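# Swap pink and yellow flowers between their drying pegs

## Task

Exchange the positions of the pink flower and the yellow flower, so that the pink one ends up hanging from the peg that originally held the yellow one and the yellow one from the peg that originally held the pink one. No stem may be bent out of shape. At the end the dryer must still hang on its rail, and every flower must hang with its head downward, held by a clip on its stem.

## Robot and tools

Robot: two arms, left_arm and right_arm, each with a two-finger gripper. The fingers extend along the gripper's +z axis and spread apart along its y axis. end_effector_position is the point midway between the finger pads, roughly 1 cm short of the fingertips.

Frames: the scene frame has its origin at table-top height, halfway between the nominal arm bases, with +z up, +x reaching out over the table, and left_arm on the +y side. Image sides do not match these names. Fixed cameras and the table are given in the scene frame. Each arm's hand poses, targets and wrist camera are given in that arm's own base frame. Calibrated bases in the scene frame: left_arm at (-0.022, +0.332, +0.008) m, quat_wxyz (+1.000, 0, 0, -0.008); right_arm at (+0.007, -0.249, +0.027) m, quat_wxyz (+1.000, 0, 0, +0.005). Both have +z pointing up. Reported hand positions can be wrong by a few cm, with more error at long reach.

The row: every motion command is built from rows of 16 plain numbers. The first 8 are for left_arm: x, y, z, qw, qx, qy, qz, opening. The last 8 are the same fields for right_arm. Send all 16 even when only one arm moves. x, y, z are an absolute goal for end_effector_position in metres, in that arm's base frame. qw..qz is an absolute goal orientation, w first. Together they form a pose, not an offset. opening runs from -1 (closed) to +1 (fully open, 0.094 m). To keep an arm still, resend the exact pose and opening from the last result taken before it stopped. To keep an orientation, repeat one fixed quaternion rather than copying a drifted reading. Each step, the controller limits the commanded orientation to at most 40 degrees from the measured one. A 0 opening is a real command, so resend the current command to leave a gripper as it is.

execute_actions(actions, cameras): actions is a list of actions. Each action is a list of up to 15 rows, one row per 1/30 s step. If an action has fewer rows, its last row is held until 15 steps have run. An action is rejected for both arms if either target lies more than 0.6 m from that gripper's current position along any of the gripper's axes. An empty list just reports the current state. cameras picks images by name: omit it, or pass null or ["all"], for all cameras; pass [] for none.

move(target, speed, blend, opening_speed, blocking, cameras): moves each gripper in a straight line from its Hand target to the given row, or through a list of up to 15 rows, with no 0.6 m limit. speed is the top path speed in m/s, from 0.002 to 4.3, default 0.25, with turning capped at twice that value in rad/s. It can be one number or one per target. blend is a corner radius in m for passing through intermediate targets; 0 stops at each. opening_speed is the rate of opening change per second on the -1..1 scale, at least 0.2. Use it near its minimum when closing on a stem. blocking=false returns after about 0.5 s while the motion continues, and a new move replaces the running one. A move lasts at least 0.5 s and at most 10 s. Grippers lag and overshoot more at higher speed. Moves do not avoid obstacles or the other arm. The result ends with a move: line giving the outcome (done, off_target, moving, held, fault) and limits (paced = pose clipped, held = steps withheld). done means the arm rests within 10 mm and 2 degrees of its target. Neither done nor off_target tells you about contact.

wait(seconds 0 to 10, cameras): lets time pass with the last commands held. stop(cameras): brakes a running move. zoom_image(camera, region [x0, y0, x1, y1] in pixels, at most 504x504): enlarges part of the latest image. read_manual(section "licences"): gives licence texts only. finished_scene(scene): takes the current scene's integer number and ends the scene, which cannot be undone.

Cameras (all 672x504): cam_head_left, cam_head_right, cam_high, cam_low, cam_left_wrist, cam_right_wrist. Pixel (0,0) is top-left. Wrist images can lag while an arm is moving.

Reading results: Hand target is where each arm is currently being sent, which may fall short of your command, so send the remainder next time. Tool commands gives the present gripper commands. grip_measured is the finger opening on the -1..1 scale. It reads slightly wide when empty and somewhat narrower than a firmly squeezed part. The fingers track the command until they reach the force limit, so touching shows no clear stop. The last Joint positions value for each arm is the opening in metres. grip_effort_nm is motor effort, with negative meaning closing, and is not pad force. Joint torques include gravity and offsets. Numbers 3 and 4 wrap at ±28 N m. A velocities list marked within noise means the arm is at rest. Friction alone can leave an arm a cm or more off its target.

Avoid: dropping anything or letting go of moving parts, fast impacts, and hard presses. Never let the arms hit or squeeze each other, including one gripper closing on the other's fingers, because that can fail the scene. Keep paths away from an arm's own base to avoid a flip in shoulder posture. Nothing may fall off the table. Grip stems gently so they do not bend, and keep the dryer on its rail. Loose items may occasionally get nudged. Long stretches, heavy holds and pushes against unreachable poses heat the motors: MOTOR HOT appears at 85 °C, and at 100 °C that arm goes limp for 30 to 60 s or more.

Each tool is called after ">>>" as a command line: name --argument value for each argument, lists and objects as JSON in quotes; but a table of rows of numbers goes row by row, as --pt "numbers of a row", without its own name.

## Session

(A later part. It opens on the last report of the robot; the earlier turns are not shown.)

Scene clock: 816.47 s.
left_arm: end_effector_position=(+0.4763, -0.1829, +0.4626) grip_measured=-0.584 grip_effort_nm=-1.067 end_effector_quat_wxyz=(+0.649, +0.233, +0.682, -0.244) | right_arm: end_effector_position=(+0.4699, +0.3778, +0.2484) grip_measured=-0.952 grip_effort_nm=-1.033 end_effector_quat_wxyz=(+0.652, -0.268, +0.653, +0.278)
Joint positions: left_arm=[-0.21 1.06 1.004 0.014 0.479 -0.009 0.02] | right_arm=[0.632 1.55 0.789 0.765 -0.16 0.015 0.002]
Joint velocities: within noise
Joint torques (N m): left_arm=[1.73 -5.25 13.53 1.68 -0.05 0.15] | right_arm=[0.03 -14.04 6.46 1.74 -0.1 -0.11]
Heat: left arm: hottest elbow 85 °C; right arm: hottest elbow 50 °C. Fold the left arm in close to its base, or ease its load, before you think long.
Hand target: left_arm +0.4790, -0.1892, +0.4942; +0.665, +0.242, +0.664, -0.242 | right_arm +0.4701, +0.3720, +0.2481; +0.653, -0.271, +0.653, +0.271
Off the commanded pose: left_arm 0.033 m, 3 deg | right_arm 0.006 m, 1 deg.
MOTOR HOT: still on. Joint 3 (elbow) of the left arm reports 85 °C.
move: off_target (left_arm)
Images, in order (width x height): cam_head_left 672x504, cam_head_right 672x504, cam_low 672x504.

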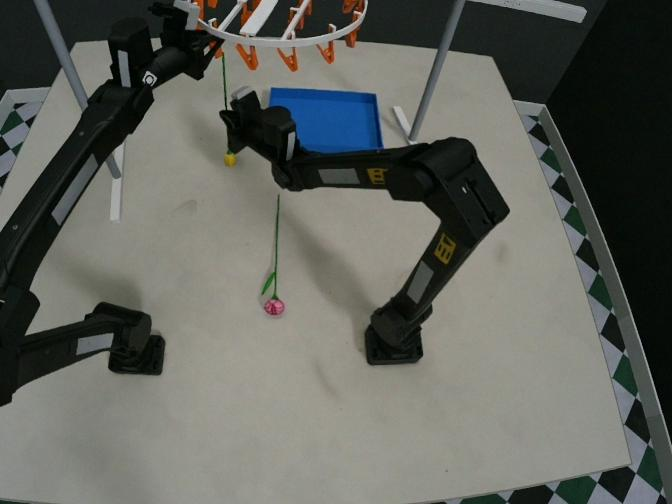

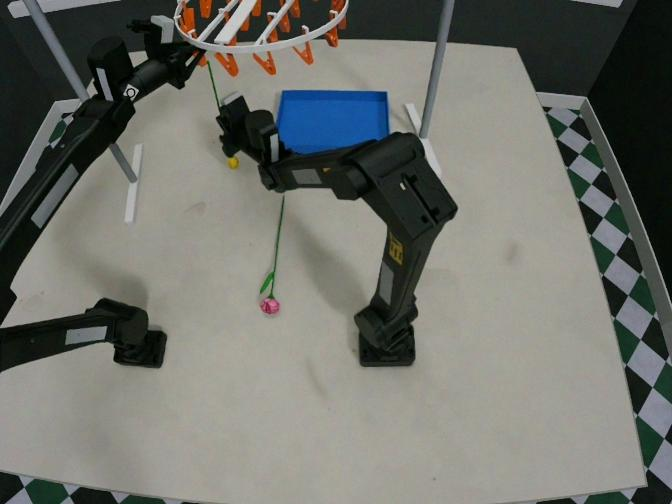

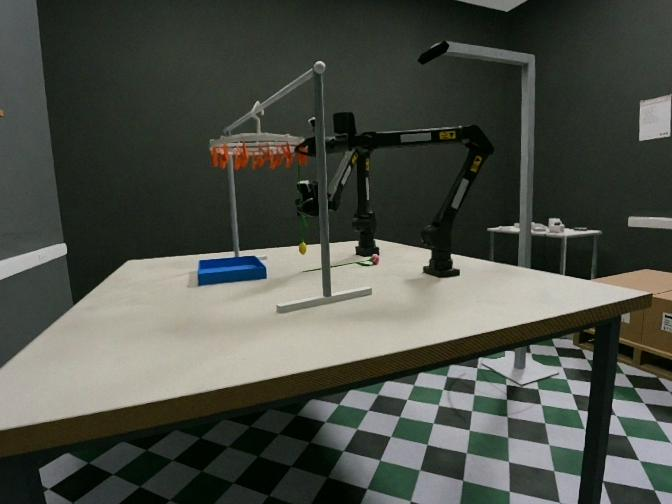

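>>> move --pt "0.481 -0.190 0.495 0.6645 0.2418 0.6645 -0.2418 -0.62 0.470 0.374 0.21 0.653 -0.271 0.653 0.271 -0.97" --pt "0.481 -0.190 0.495 0.6645 0.2418 0.6645 -0.2418 0.0 0.470 0.374 0.21 0.653 -0.271 0.653 0.271 -0.97" --pt "0.475 -0.185 0.474 0.6645 0.2418 0.6645 -0.2418 0.0 0.470 0.374 0.21 0.653 -0.271 0.653 0.271 -0.97" --pt "0.415 -0.134 0.468 0.6645 0.2418 0.6645 -0.2418 0.0 0.470 0.374 0.21 0.653 -0.271 0.653 0.271 -0.97" --speed '[0.08,0.08,0.05,0.1]' --opening_speed 0.4

>>> zoom_image --camera "cam_left_wrist" --region '[200, 200, 500, 500]'

>>> zoom_image --camera "cam_low" --region '[280, 140, 330, 190]'

>>> zoom_image --camera "cam_head_left" --region '[190, 30, 260, 100]'

>>> zoom_image --camera "cam_high" --region '[290, 60, 360, 130]'

Scene clock: 838.13 s.
left_arm: end_effector_position=(+0.4175, -0.1388, +0.4651) grip_measured=-0.002 grip_effort_nm=0.056 end_effector_quat_wxyz=(+0.662, +0.242, +0.665, -0.247) | right_arm: end_effector_position=(+0.4686, +0.3769, +0.2134) grip_measured=-0.952 grip_effort_nm=-1.033 end_effector_quat_wxyz=(+0.649, -0.269, +0.656, +0.278)
Joint positions: left_arm=[-0.093 0.877 0.878 -0.003 0.613 -0.008 0.047] | right_arm=[0.632 1.622 0.757 0.861 -0.161 0.015 0.002]
Joint velocities: within noise
Joint torques (N m): left_arm=[3.37 -4.54 9.05 1.68 0.13 0.14] | right_arm=[0.21 -12.81 6.08 2.82 0.04 -0.11]
Heat: left arm: hottest elbow 87 °C; right arm: hottest elbow 48 °C. Fold the left arm in close to its base, or ease its load, before you think long.
Hand target: left_arm +0.4150, -0.1341, +0.4681; +0.665, +0.242, +0.664, -0.242 | right_arm +0.4699, +0.3739, +0.2100; +0.653, -0.271, +0.653, +0.271
Off the commanded pose: left_arm 0.006 m, 1 deg | right_arm 0.005 m, 1 deg.
MOTOR HOT: still on. Joint 3 (elbow) of the left arm reports 87 °C.
move: done; target 2's new opening was sent with left_arm's hand 0.033 m and 3 deg from that target
camera_calibration:
cam_left_wrist: T_world_to_cam=[[-0.645009, -0.764162, -0.0045833, 0.165255], [-0.319957, 0.275504, -0.90649, 0.632146], [0.693968, -0.583227, -0.422202, -0.0838232], [0, 0, 0, 1]] pos_world=[0.367021, -0.0967657, 0.538401]
cam_right_wrist: T_world_to_cam=[[0.716513, -0.697539, -0.00691663, -0.0724842], [-0.296824, -0.295895, -0.907933, 0.485559], [0.631272, 0.652599, -0.419059, -0.365413], [0, 0, 0, 1]] pos_world=[0.426736, 0.331582, 0.287224]

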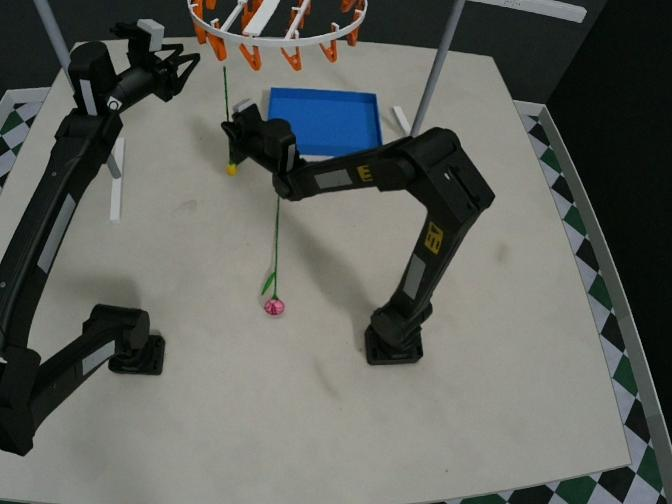

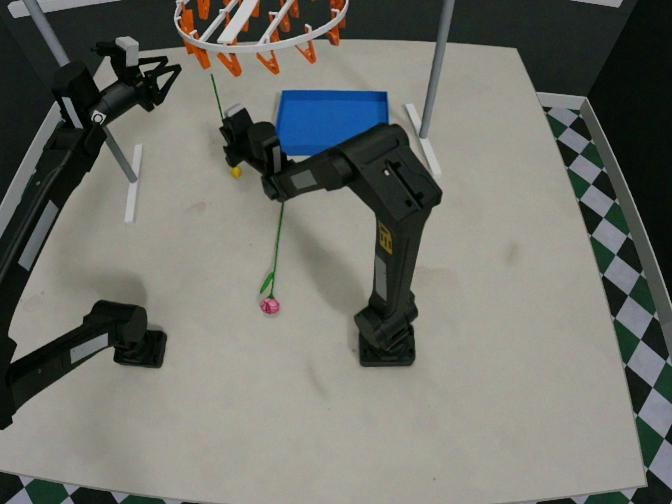

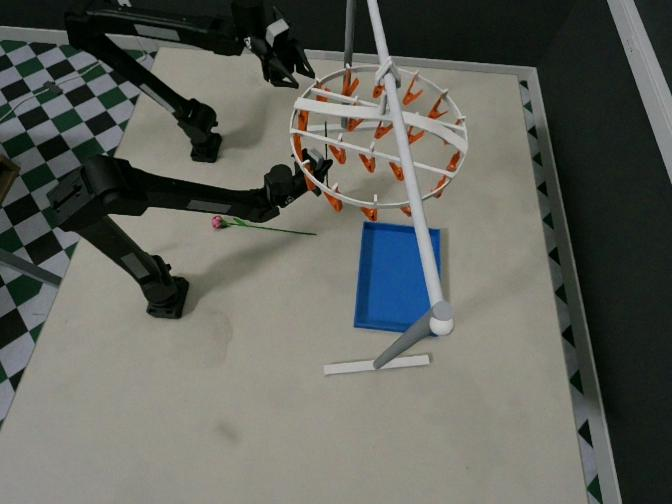

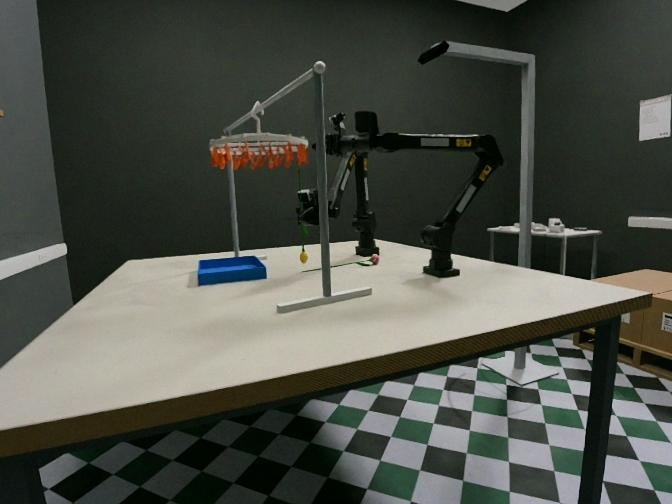

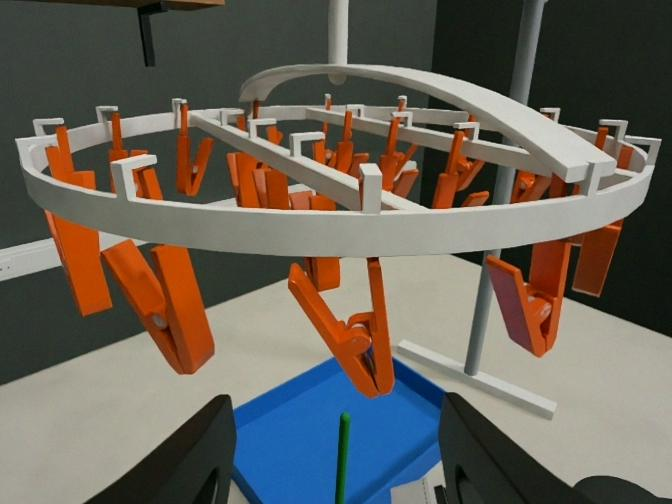

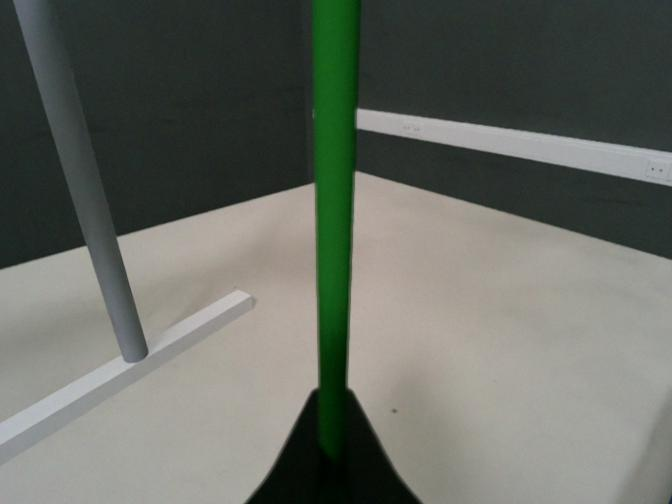

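Scaled by 1.680 from the camera's 672x504 image, which has a finer 960x720 frame.

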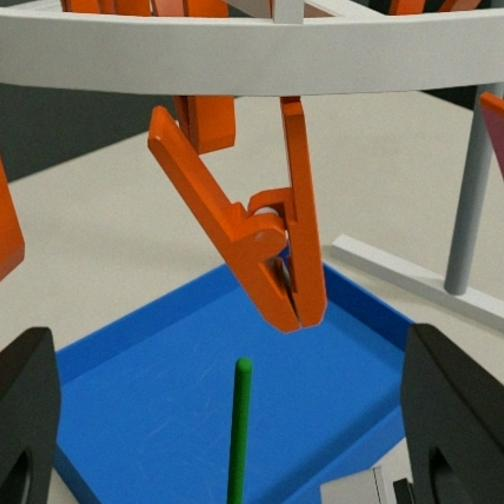

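Scaled by 10.080 from the camera's 672x504 image, which has a finer 960x720 frame.

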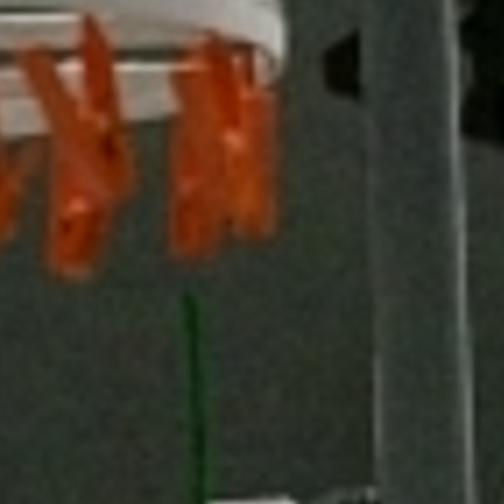

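Scaled by 7.200 from the camera's 672x504 image, which has a finer 960x720 frame.

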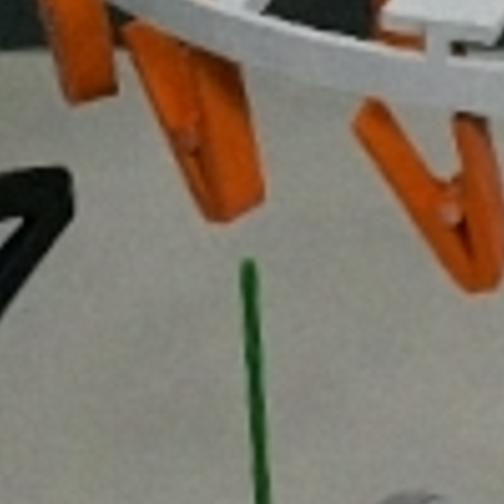

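Scaled by 7.200 from the camera's 672x504 image, which has a finer 960x720 frame.

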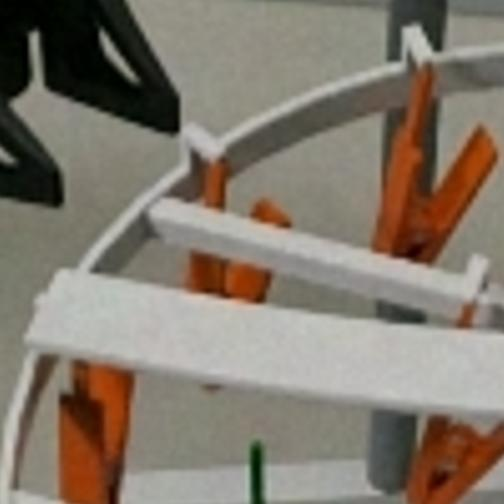

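>>> move --target '[0.415,-0.134,0.468,0.6645,0.2418,0.6645,-0.2418,0.0,0.446,0.384,0.232,0.653,-0.271,0.653,0.271,-0.97]' --speed 0.06 --cameras '["cam_head_left","cam_head_right","cam_high","cam_left_wrist","cam_low"]'

>>> zoom_image --camera "cam_left_wrist" --region '[250, 300, 450, 500]'

>>> zoom_image --camera "cam_head_left" --region '[190, 30, 260, 100]'

>>> zoom_image --camera "cam_high" --region '[290, 60, 360, 130]'

>>> zoom_image --camera "cam_low" --region '[280, 140, 330, 190]'

Scene clock: 849.53 s.
left_arm: end_effector_position=(+0.4174, -0.1389, +0.4648) grip_measured=-0.002 grip_effort_nm=0.056 end_effector_quat_wxyz=(+0.662, +0.242, +0.665, -0.248) | right_arm: end_effector_position=(+0.4518, +0.3828, +0.2347) grip_measured=-0.952 grip_effort_nm=-1.043 end_effector_quat_wxyz=(+0.655, -0.263, +0.652, +0.275)
Joint positions: left_arm=[-0.093 0.877 0.878 -0.004 0.613 -0.008 0.047] | right_arm=[0.672 1.557 0.743 0.825 -0.109 0.015 0.002]
Joint velocities: within noise
Joint torques (N m): left_arm=[3.37 -4.48 9.11 1.61 0.14 0.15] | right_arm=[1.26 -13.8 5.98 1.74 0.1 -0.1]
Heat: left arm: hottest elbow 81 °C; right arm: hottest elbow 47 °C.
Hand target: left_arm +0.4150, -0.1341, +0.4680; +0.664, +0.242, +0.664, -0.242 | right_arm +0.4461, +0.3840, +0.2320; +0.653, -0.271, +0.653, +0.271
Off the commanded pose: left_arm 0.006 m, 1 deg | right_arm 0.007 m, 1 deg.
MOTOR HOT: cleared for the motors of the left arm.
move: done
camera_calibration:
cam_left_wrist: T_world_to_cam=[[-0.64531, -0.763909, -0.00413648, 0.165072], [-0.320584, 0.27572, -0.906203, 0.631999], [0.693398, -0.583456, -0.422822, -0.0834863], [0, 0, 0, 1]] pos_world=[0.367021, -0.0968649, 0.538103]
Images, in order (width x height): cam_head_left 672x504, cam_head_right 672x504, cam_high 672x504, cam_low 672x504, cam_left_wrist 672x504.

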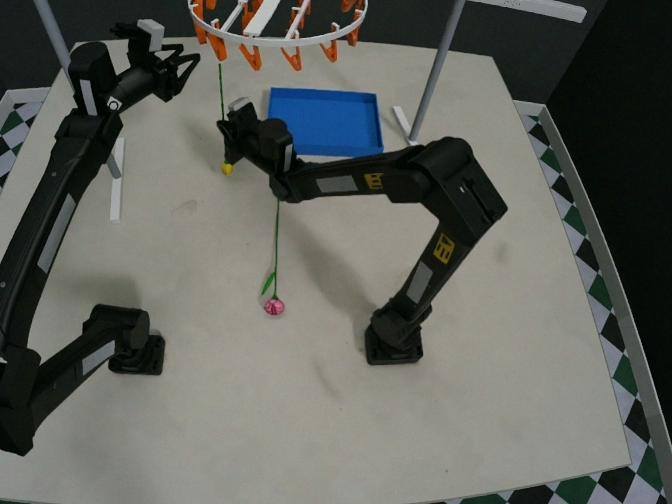

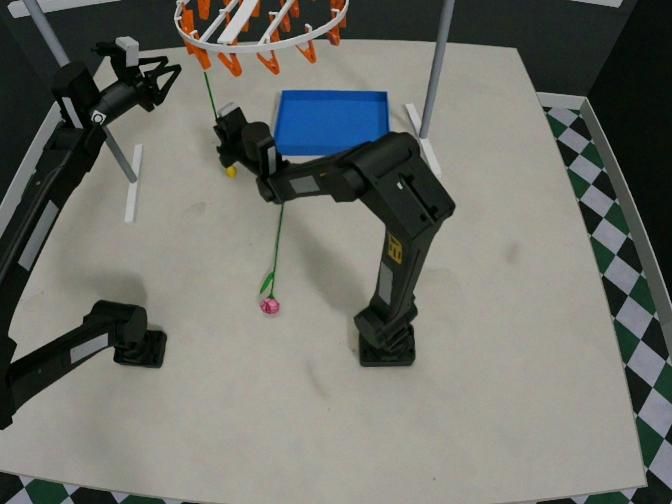

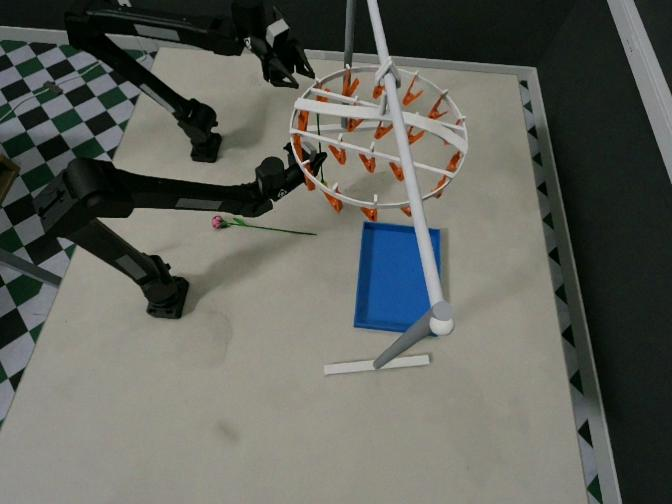

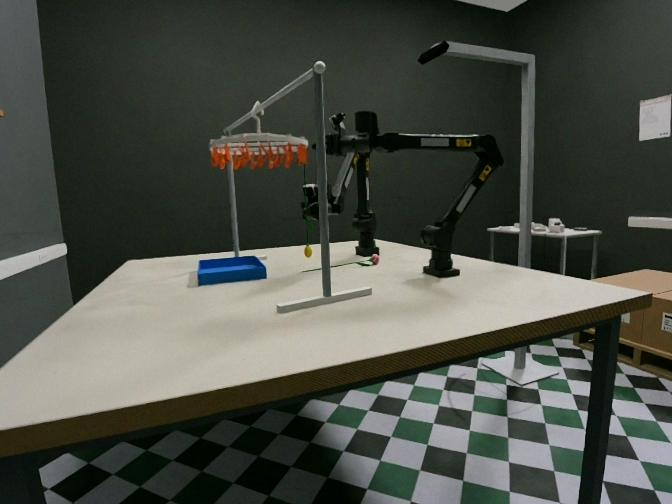

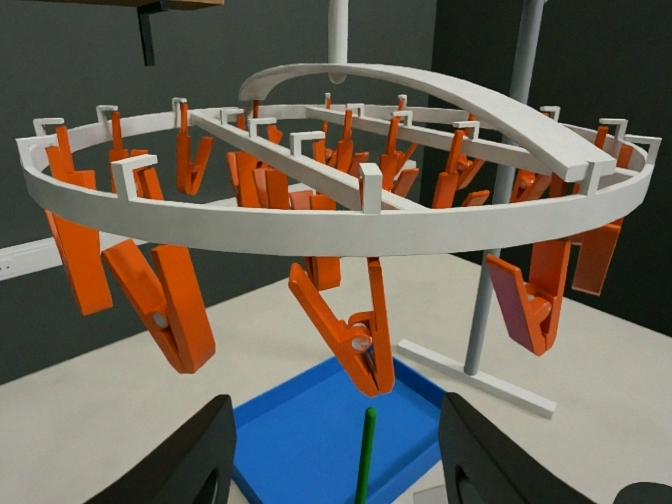

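Scaled by 2.520 from the camera's 672x504 image, which has a finer 960x720 frame.

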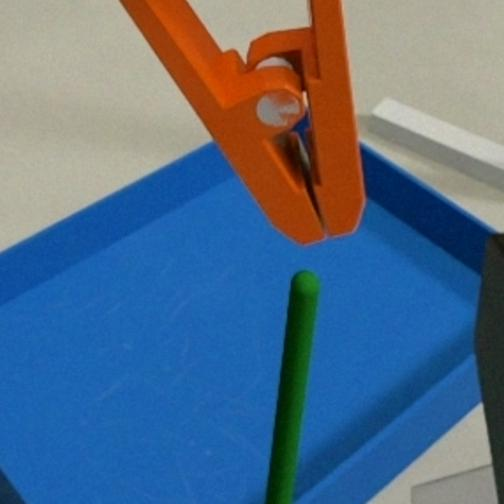

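Scaled by 7.200 from the camera's 672x504 image, which has a finer 960x720 frame.

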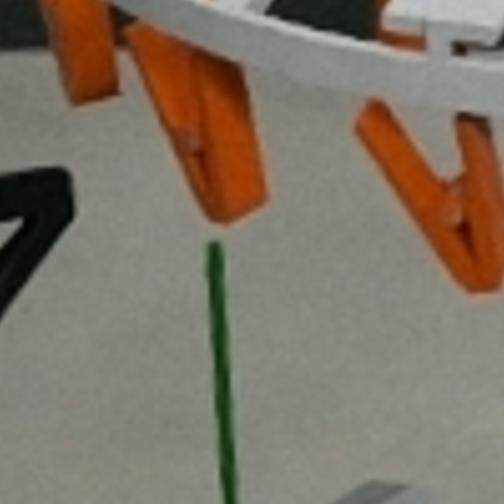

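Scaled by 7.200 from the camera's 672x504 image, which has a finer 960x720 frame.

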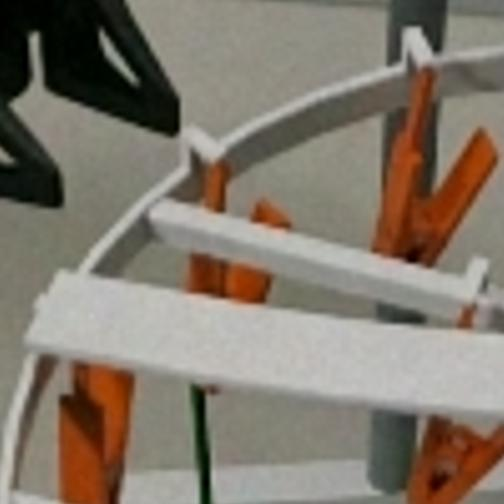

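Scaled by 10.080 from the camera's 672x504 image, which has a finer 960x720 frame.

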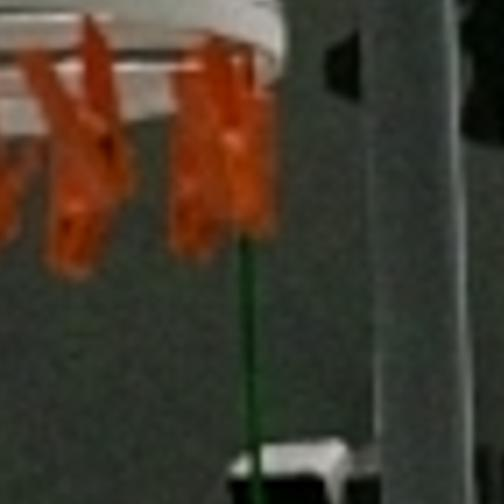

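>>> move --pt "0.450 -0.164 0.470 0.6645 0.2418 0.6645 -0.2418 0.0 0.447 0.382 0.213 0.653 -0.271 0.653 0.271 -0.97" --pt "0.481 -0.190 0.476 0.6645 0.2418 0.6645 -0.2418 0.0 0.447 0.382 0.213 0.653 -0.271 0.653 0.271 -0.97" --speed 0.08 --cameras '["cam_left_wrist"]'

Scene clock: 854.97 s.
left_arm: end_effector_position=(+0.4732, -0.1825, +0.4356) grip_measured=-0.002 grip_effort_nm=0.056 end_effector_quat_wxyz=(+0.637, +0.232, +0.693, -0.245) | right_arm: end_effector_position=(+0.4493, +0.3808, +0.2188) grip_measured=-0.952 grip_effort_nm=-1.038 end_effector_quat_wxyz=(+0.652, -0.264, +0.656, +0.274)
Joint positions: left_arm=[-0.21 1.058 0.95 0.032 0.479 -0.008 0.047] | right_arm=[0.672 1.583 0.723 0.86 -0.109 0.015 0.002]
Joint velocities: within noise
Joint torques (N m): left_arm=[1.73 -5.13 13.65 3 -0.05 0.14] | right_arm=[0.73 -11.63 5.96 2.76 -0.08 -0.11]
Heat: left arm: hottest elbow 80 °C; right arm: hottest elbow 47 °C.
Hand target: left_arm +0.4778, -0.1888, +0.4751; +0.665, +0.241, +0.664, -0.242 | right_arm +0.4469, +0.3819, +0.2129; +0.653, -0.271, +0.653, +0.271
Off the commanded pose: left_arm 0.042 m, 5 deg | right_arm 0.006 m, 1 deg.
move: off_target (left_arm)
camera_calibration:
cam_left_wrist: T_world_to_cam=[[-0.631232, -0.775053, 0.0289575, 0.144563], [-0.389087, 0.284147, -0.876283, 0.656331], [0.670938, -0.564405, -0.480926, -0.120571], [0, 0, 0, 1]] pos_world=[0.427518, -0.142502, 0.51296]
Images, in order (width x height): cam_left_wrist 672x504.

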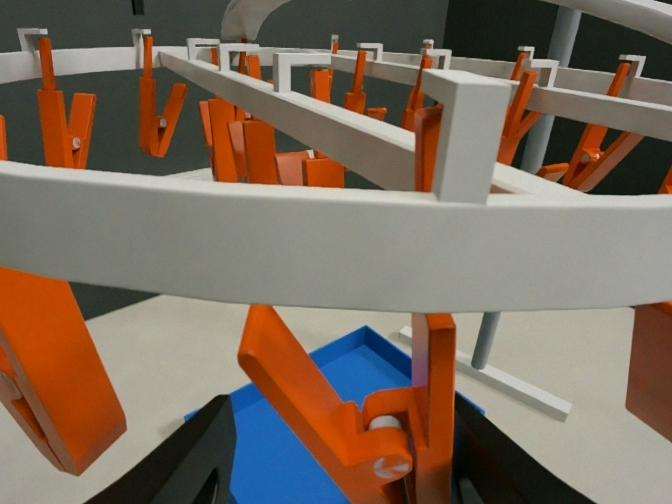

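>>> move --pt "0.476 -0.197 0.480 0.6645 0.2418 0.6645 -0.2418 0.0 0.447 0.382 0.213 0.653 -0.271 0.653 0.271 -0.97" --pt "0.477 -0.197 0.495 0.6645 0.2418 0.6645 -0.2418 0.0 0.447 0.382 0.213 0.653 -0.271 0.653 0.271 -0.97" --pt "0.477 -0.197 0.495 0.6645 0.2418 0.6645 -0.2418 -0.62 0.447 0.382 0.213 0.653 -0.271 0.653 0.271 -0.97" --speed 0.06 --opening_speed 0.3 --cameras '["cam_head_left","cam_head_right","cam_high","cam_left_wrist","cam_low"]'

>>> zoom_image --camera "cam_head_left" --region '[190, 40, 240, 90]'

>>> zoom_image --camera "cam_head_right" --region '[180, 45, 230, 95]'

>>> zoom_image --camera "cam_high" --region '[290, 60, 360, 130]'

>>> zoom_image --camera "cam_low" --region '[280, 140, 330, 190]'

Scene clock: 863.13 s.
left_arm: end_effector_position=(+0.4735, -0.1903, +0.4602) grip_measured=-0.584 grip_effort_nm=-1.028 end_effector_quat_wxyz=(+0.648, +0.234, +0.683, -0.243) | right_arm: end_effector_position=(+0.4493, +0.3808, +0.2190) grip_measured=-0.952 grip_effort_nm=-1.038 end_effector_quat_wxyz=(+0.652, -0.264, +0.655, +0.274)
Joint positions: left_arm=[-0.232 1.058 0.998 0.012 0.457 -0.008 0.02] | right_arm=[0.672 1.583 0.723 0.861 -0.109 0.015 0.002]
Joint velocities: within noise
Joint torques (N m): left_arm=[1.73 -5.48 13.61 1.69 -0.05 0.14] | right_arm=[0.79 -11.69 6.01 2.78 -0.09 -0.11]
Heat: left arm: hottest elbow 82 °C; right arm: hottest elbow 47 °C.
Hand target: left_arm +0.4749, -0.1962, +0.4942; +0.665, +0.242, +0.664, -0.242 | right_arm +0.4469, +0.3819, +0.2129; +0.653, -0.271, +0.653, +0.271
Off the commanded pose: left_arm 0.036 m, 3 deg | right_arm 0.007 m, 1 deg.
move: off_target (left_arm); target 3's new opening was sent with left_arm's hand 0.036 m and 3 deg from that target
camera_calibration:
cam_left_wrist: T_world_to_cam=[[-0.63156, -0.77518, 0.0150947, 0.14443], [-0.364616, 0.279768, -0.888136, 0.673281], [0.684242, -0.566414, -0.459334, -0.129938], [0, 0, 0, 1]] pos_world=[0.425614, -0.150002, 0.536099]
Images, in order (width x height): cam_head_left 672x504, cam_head_right 672x504, cam_high 672x504, cam_low 672x504, cam_left_wrist 672x504.

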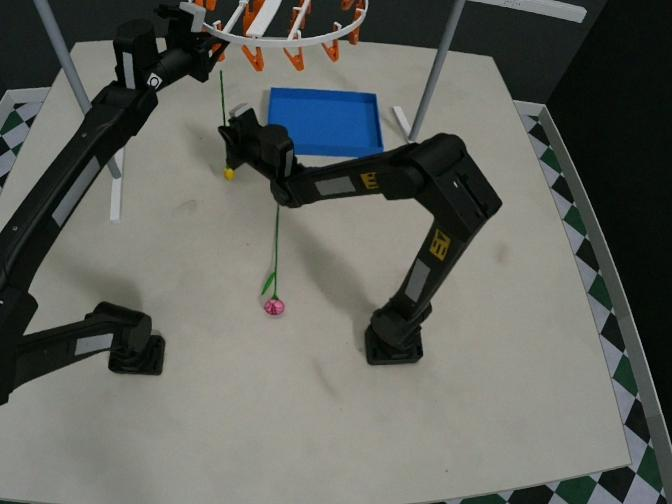

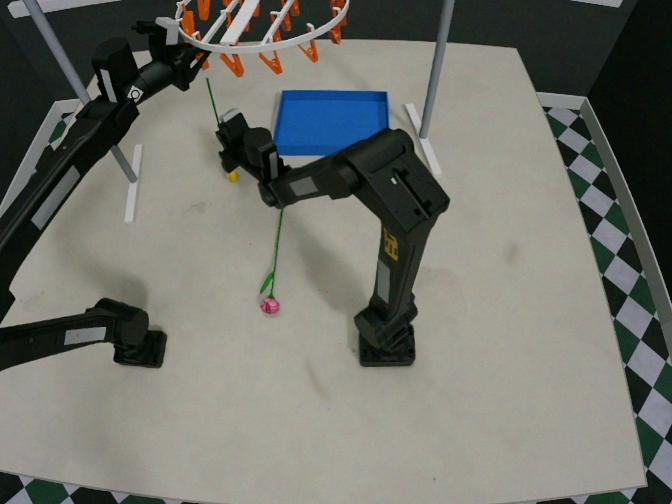

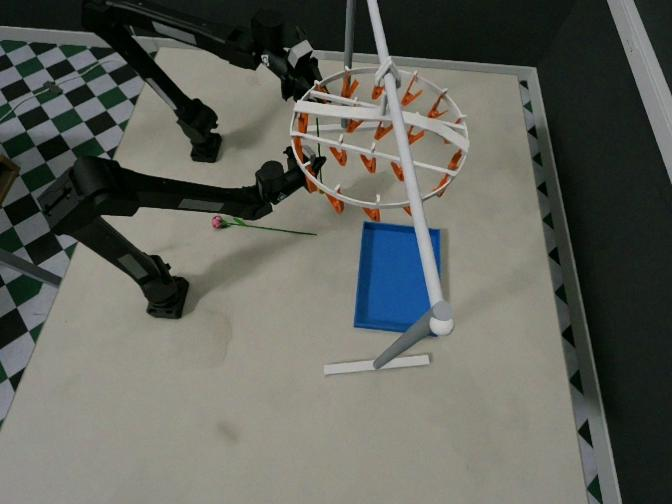

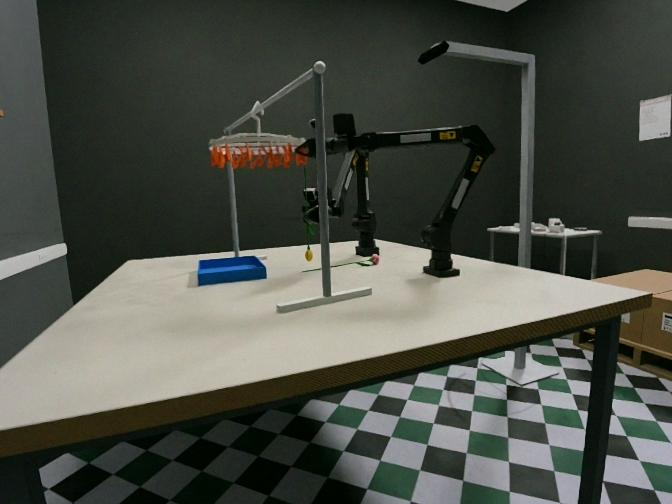

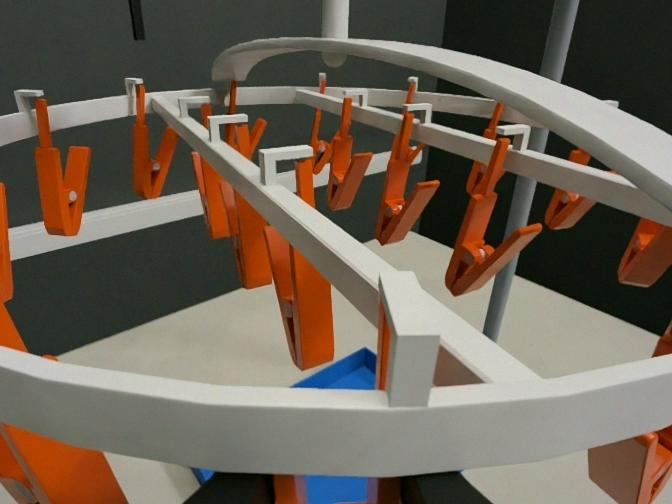

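Scaled by 10.080 from the camera's 672x504 image, which has a finer 960x720 frame.

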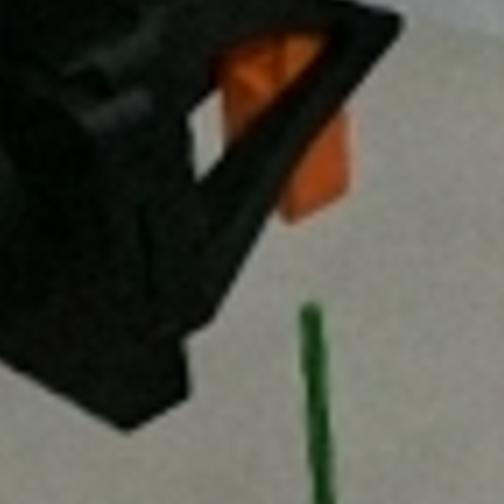

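Scaled by 10.080 from the camera's 672x504 image, which has a finer 960x720 frame.

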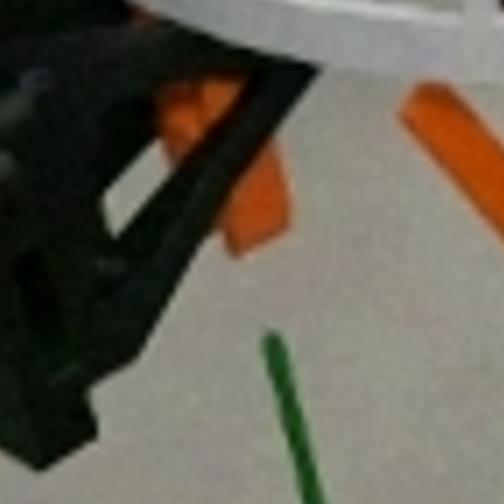

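Scaled by 7.200 from the camera's 672x504 image, which has a finer 960x720 frame.

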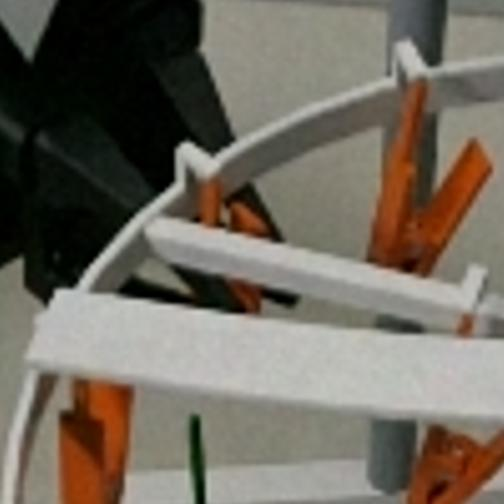

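Scaled by 10.080 from the camera's 672x504 image, which has a finer 960x720 frame.

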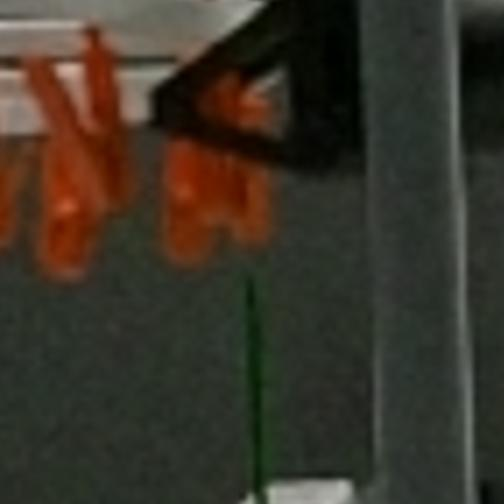

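>>> move --target '[0.477,-0.197,0.495,0.6645,0.2418,0.6645,-0.2418,-0.62,0.447,0.384,0.238,0.653,-0.271,0.653,0.271,-0.97]' --speed 0.05 --cameras '["cam_head_left","cam_head_right","cam_low","cam_high"]'

>>> zoom_image --camera "cam_head_left" --region '[190, 40, 240, 90]'

>>> zoom_image --camera "cam_head_right" --region '[180, 45, 230, 95]'

>>> zoom_image --camera "cam_low" --region '[280, 140, 330, 190]'

>>> zoom_image --camera "cam_high" --region '[290, 60, 360, 130]'

Scene clock: 884.10 s.
left_arm: end_effector_position=(+0.4735, -0.1903, +0.4602) grip_measured=-0.585 grip_effort_nm=-1.062 end_effector_quat_wxyz=(+0.648, +0.234, +0.683, -0.243) | right_arm: end_effector_position=(+0.4464, +0.3785, +0.2274) grip_measured=-0.952 grip_effort_nm=-1.033 end_effector_quat_wxyz=(+0.646, -0.266, +0.661, +0.273)
Joint positions: left_arm=[-0.232 1.058 0.998 0.012 0.457 -0.008 0.019] | right_arm=[0.672 1.544 0.723 0.805 -0.109 0.015 0.002]
Joint velocities: within noise
Joint torques (N m): left_arm=[1.73 -5.48 13.61 1.7 -0.05 0.14] | right_arm=[1.26 -12.92 7.94 1.74 0.07 -0.12]
Heat: left arm: hottest elbow 87 °C; right arm: hottest elbow 46 °C. Fold the left arm in close to its base, or ease its load, before you think long.
Hand target: left_arm +0.4749, -0.1962, +0.4942; +0.665, +0.242, +0.664, -0.242 | right_arm +0.4468, +0.3838, +0.2380; +0.653, -0.271, +0.653, +0.271
Off the commanded pose: left_arm 0.036 m, 3 deg | right_arm 0.012 m, 1 deg.
MOTOR HOT: joint 3 (elbow) of the left arm reports 87 °C; the controller stops that arm at 100 °C. To cool a motor, set the load down, stop pushing, or move to a pose that needs little force.
move: off_target (left_arm, right_arm)
Images, in order (width x height): cam_head_left 672x504, cam_head_right 672x504, cam_high 672x504, cam_low 672x504.

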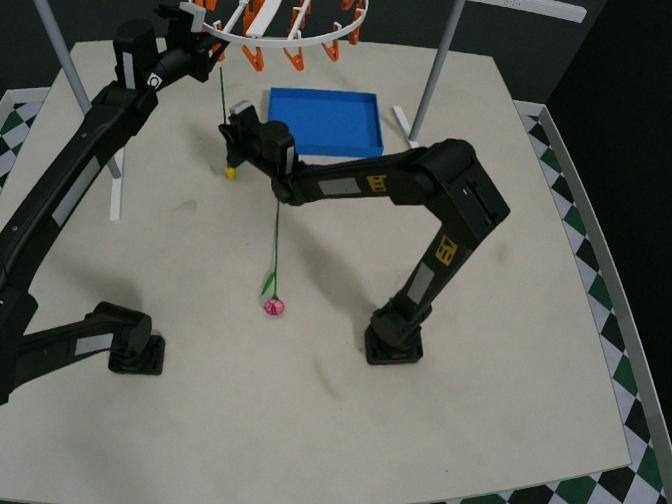

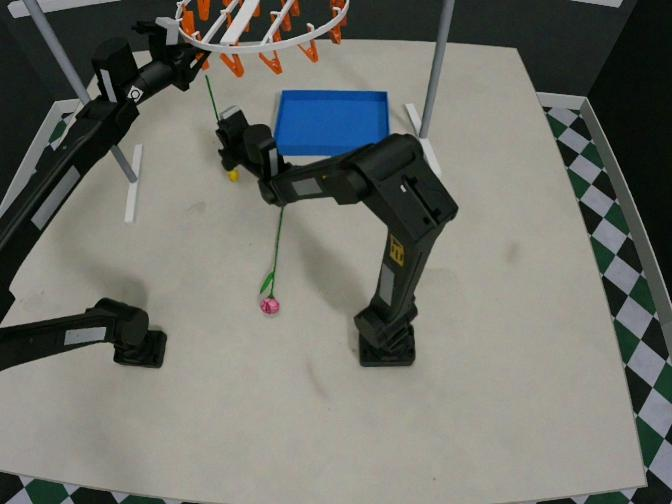

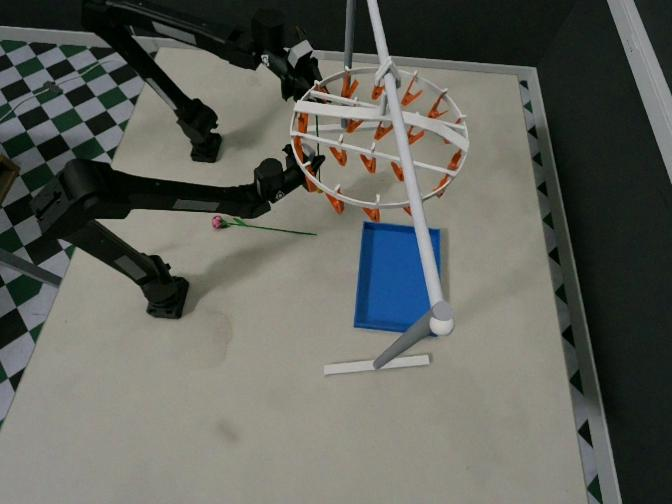

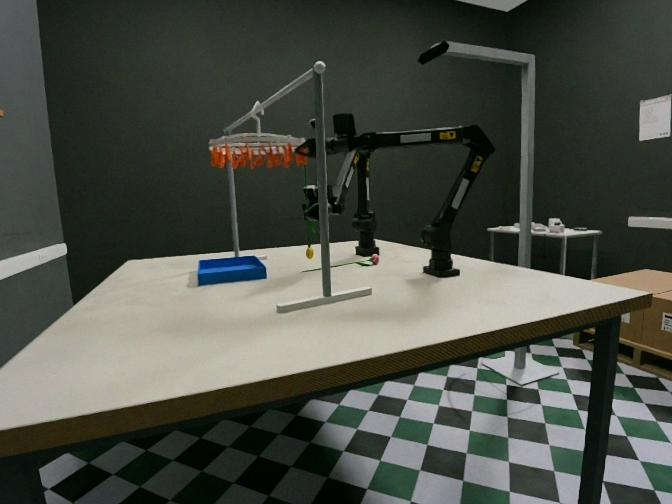

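Scaled by 10.080 from the camera's 672x504 image, which has a finer 960x720 frame.

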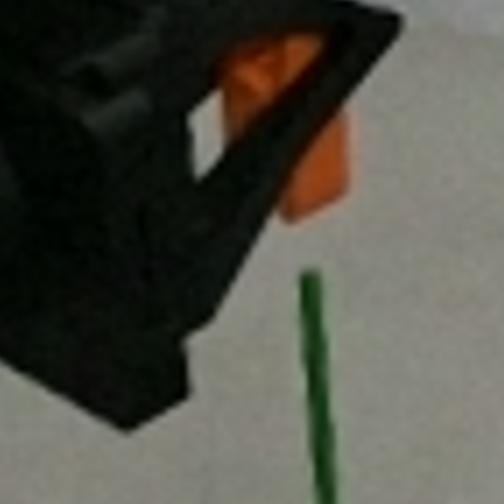

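Scaled by 10.080 from the camera's 672x504 image, which has a finer 960x720 frame.

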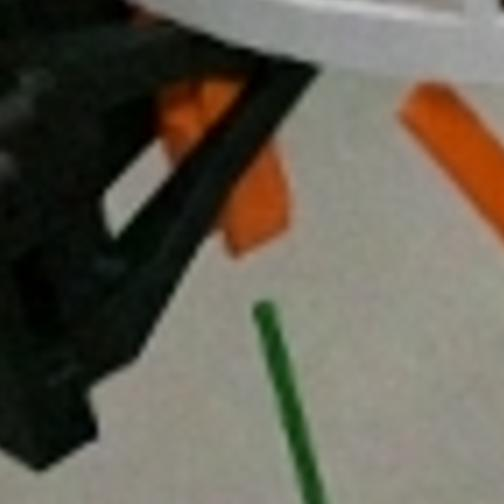

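Scaled by 10.080 from the camera's 672x504 image, which has a finer 960x720 frame.

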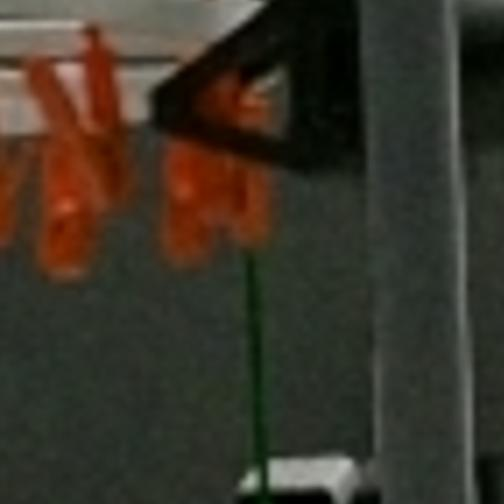

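Scaled by 7.200 from the camera's 672x504 image, which has a finer 960x720 frame.

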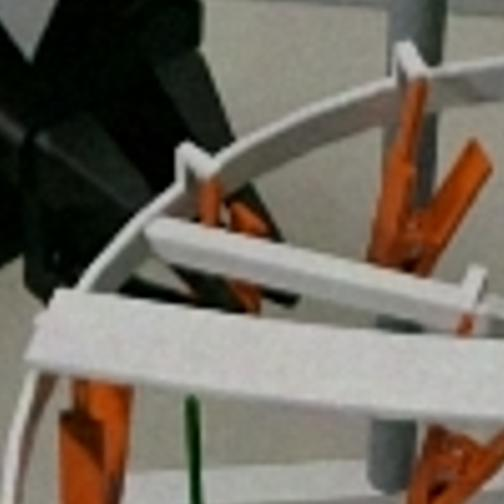

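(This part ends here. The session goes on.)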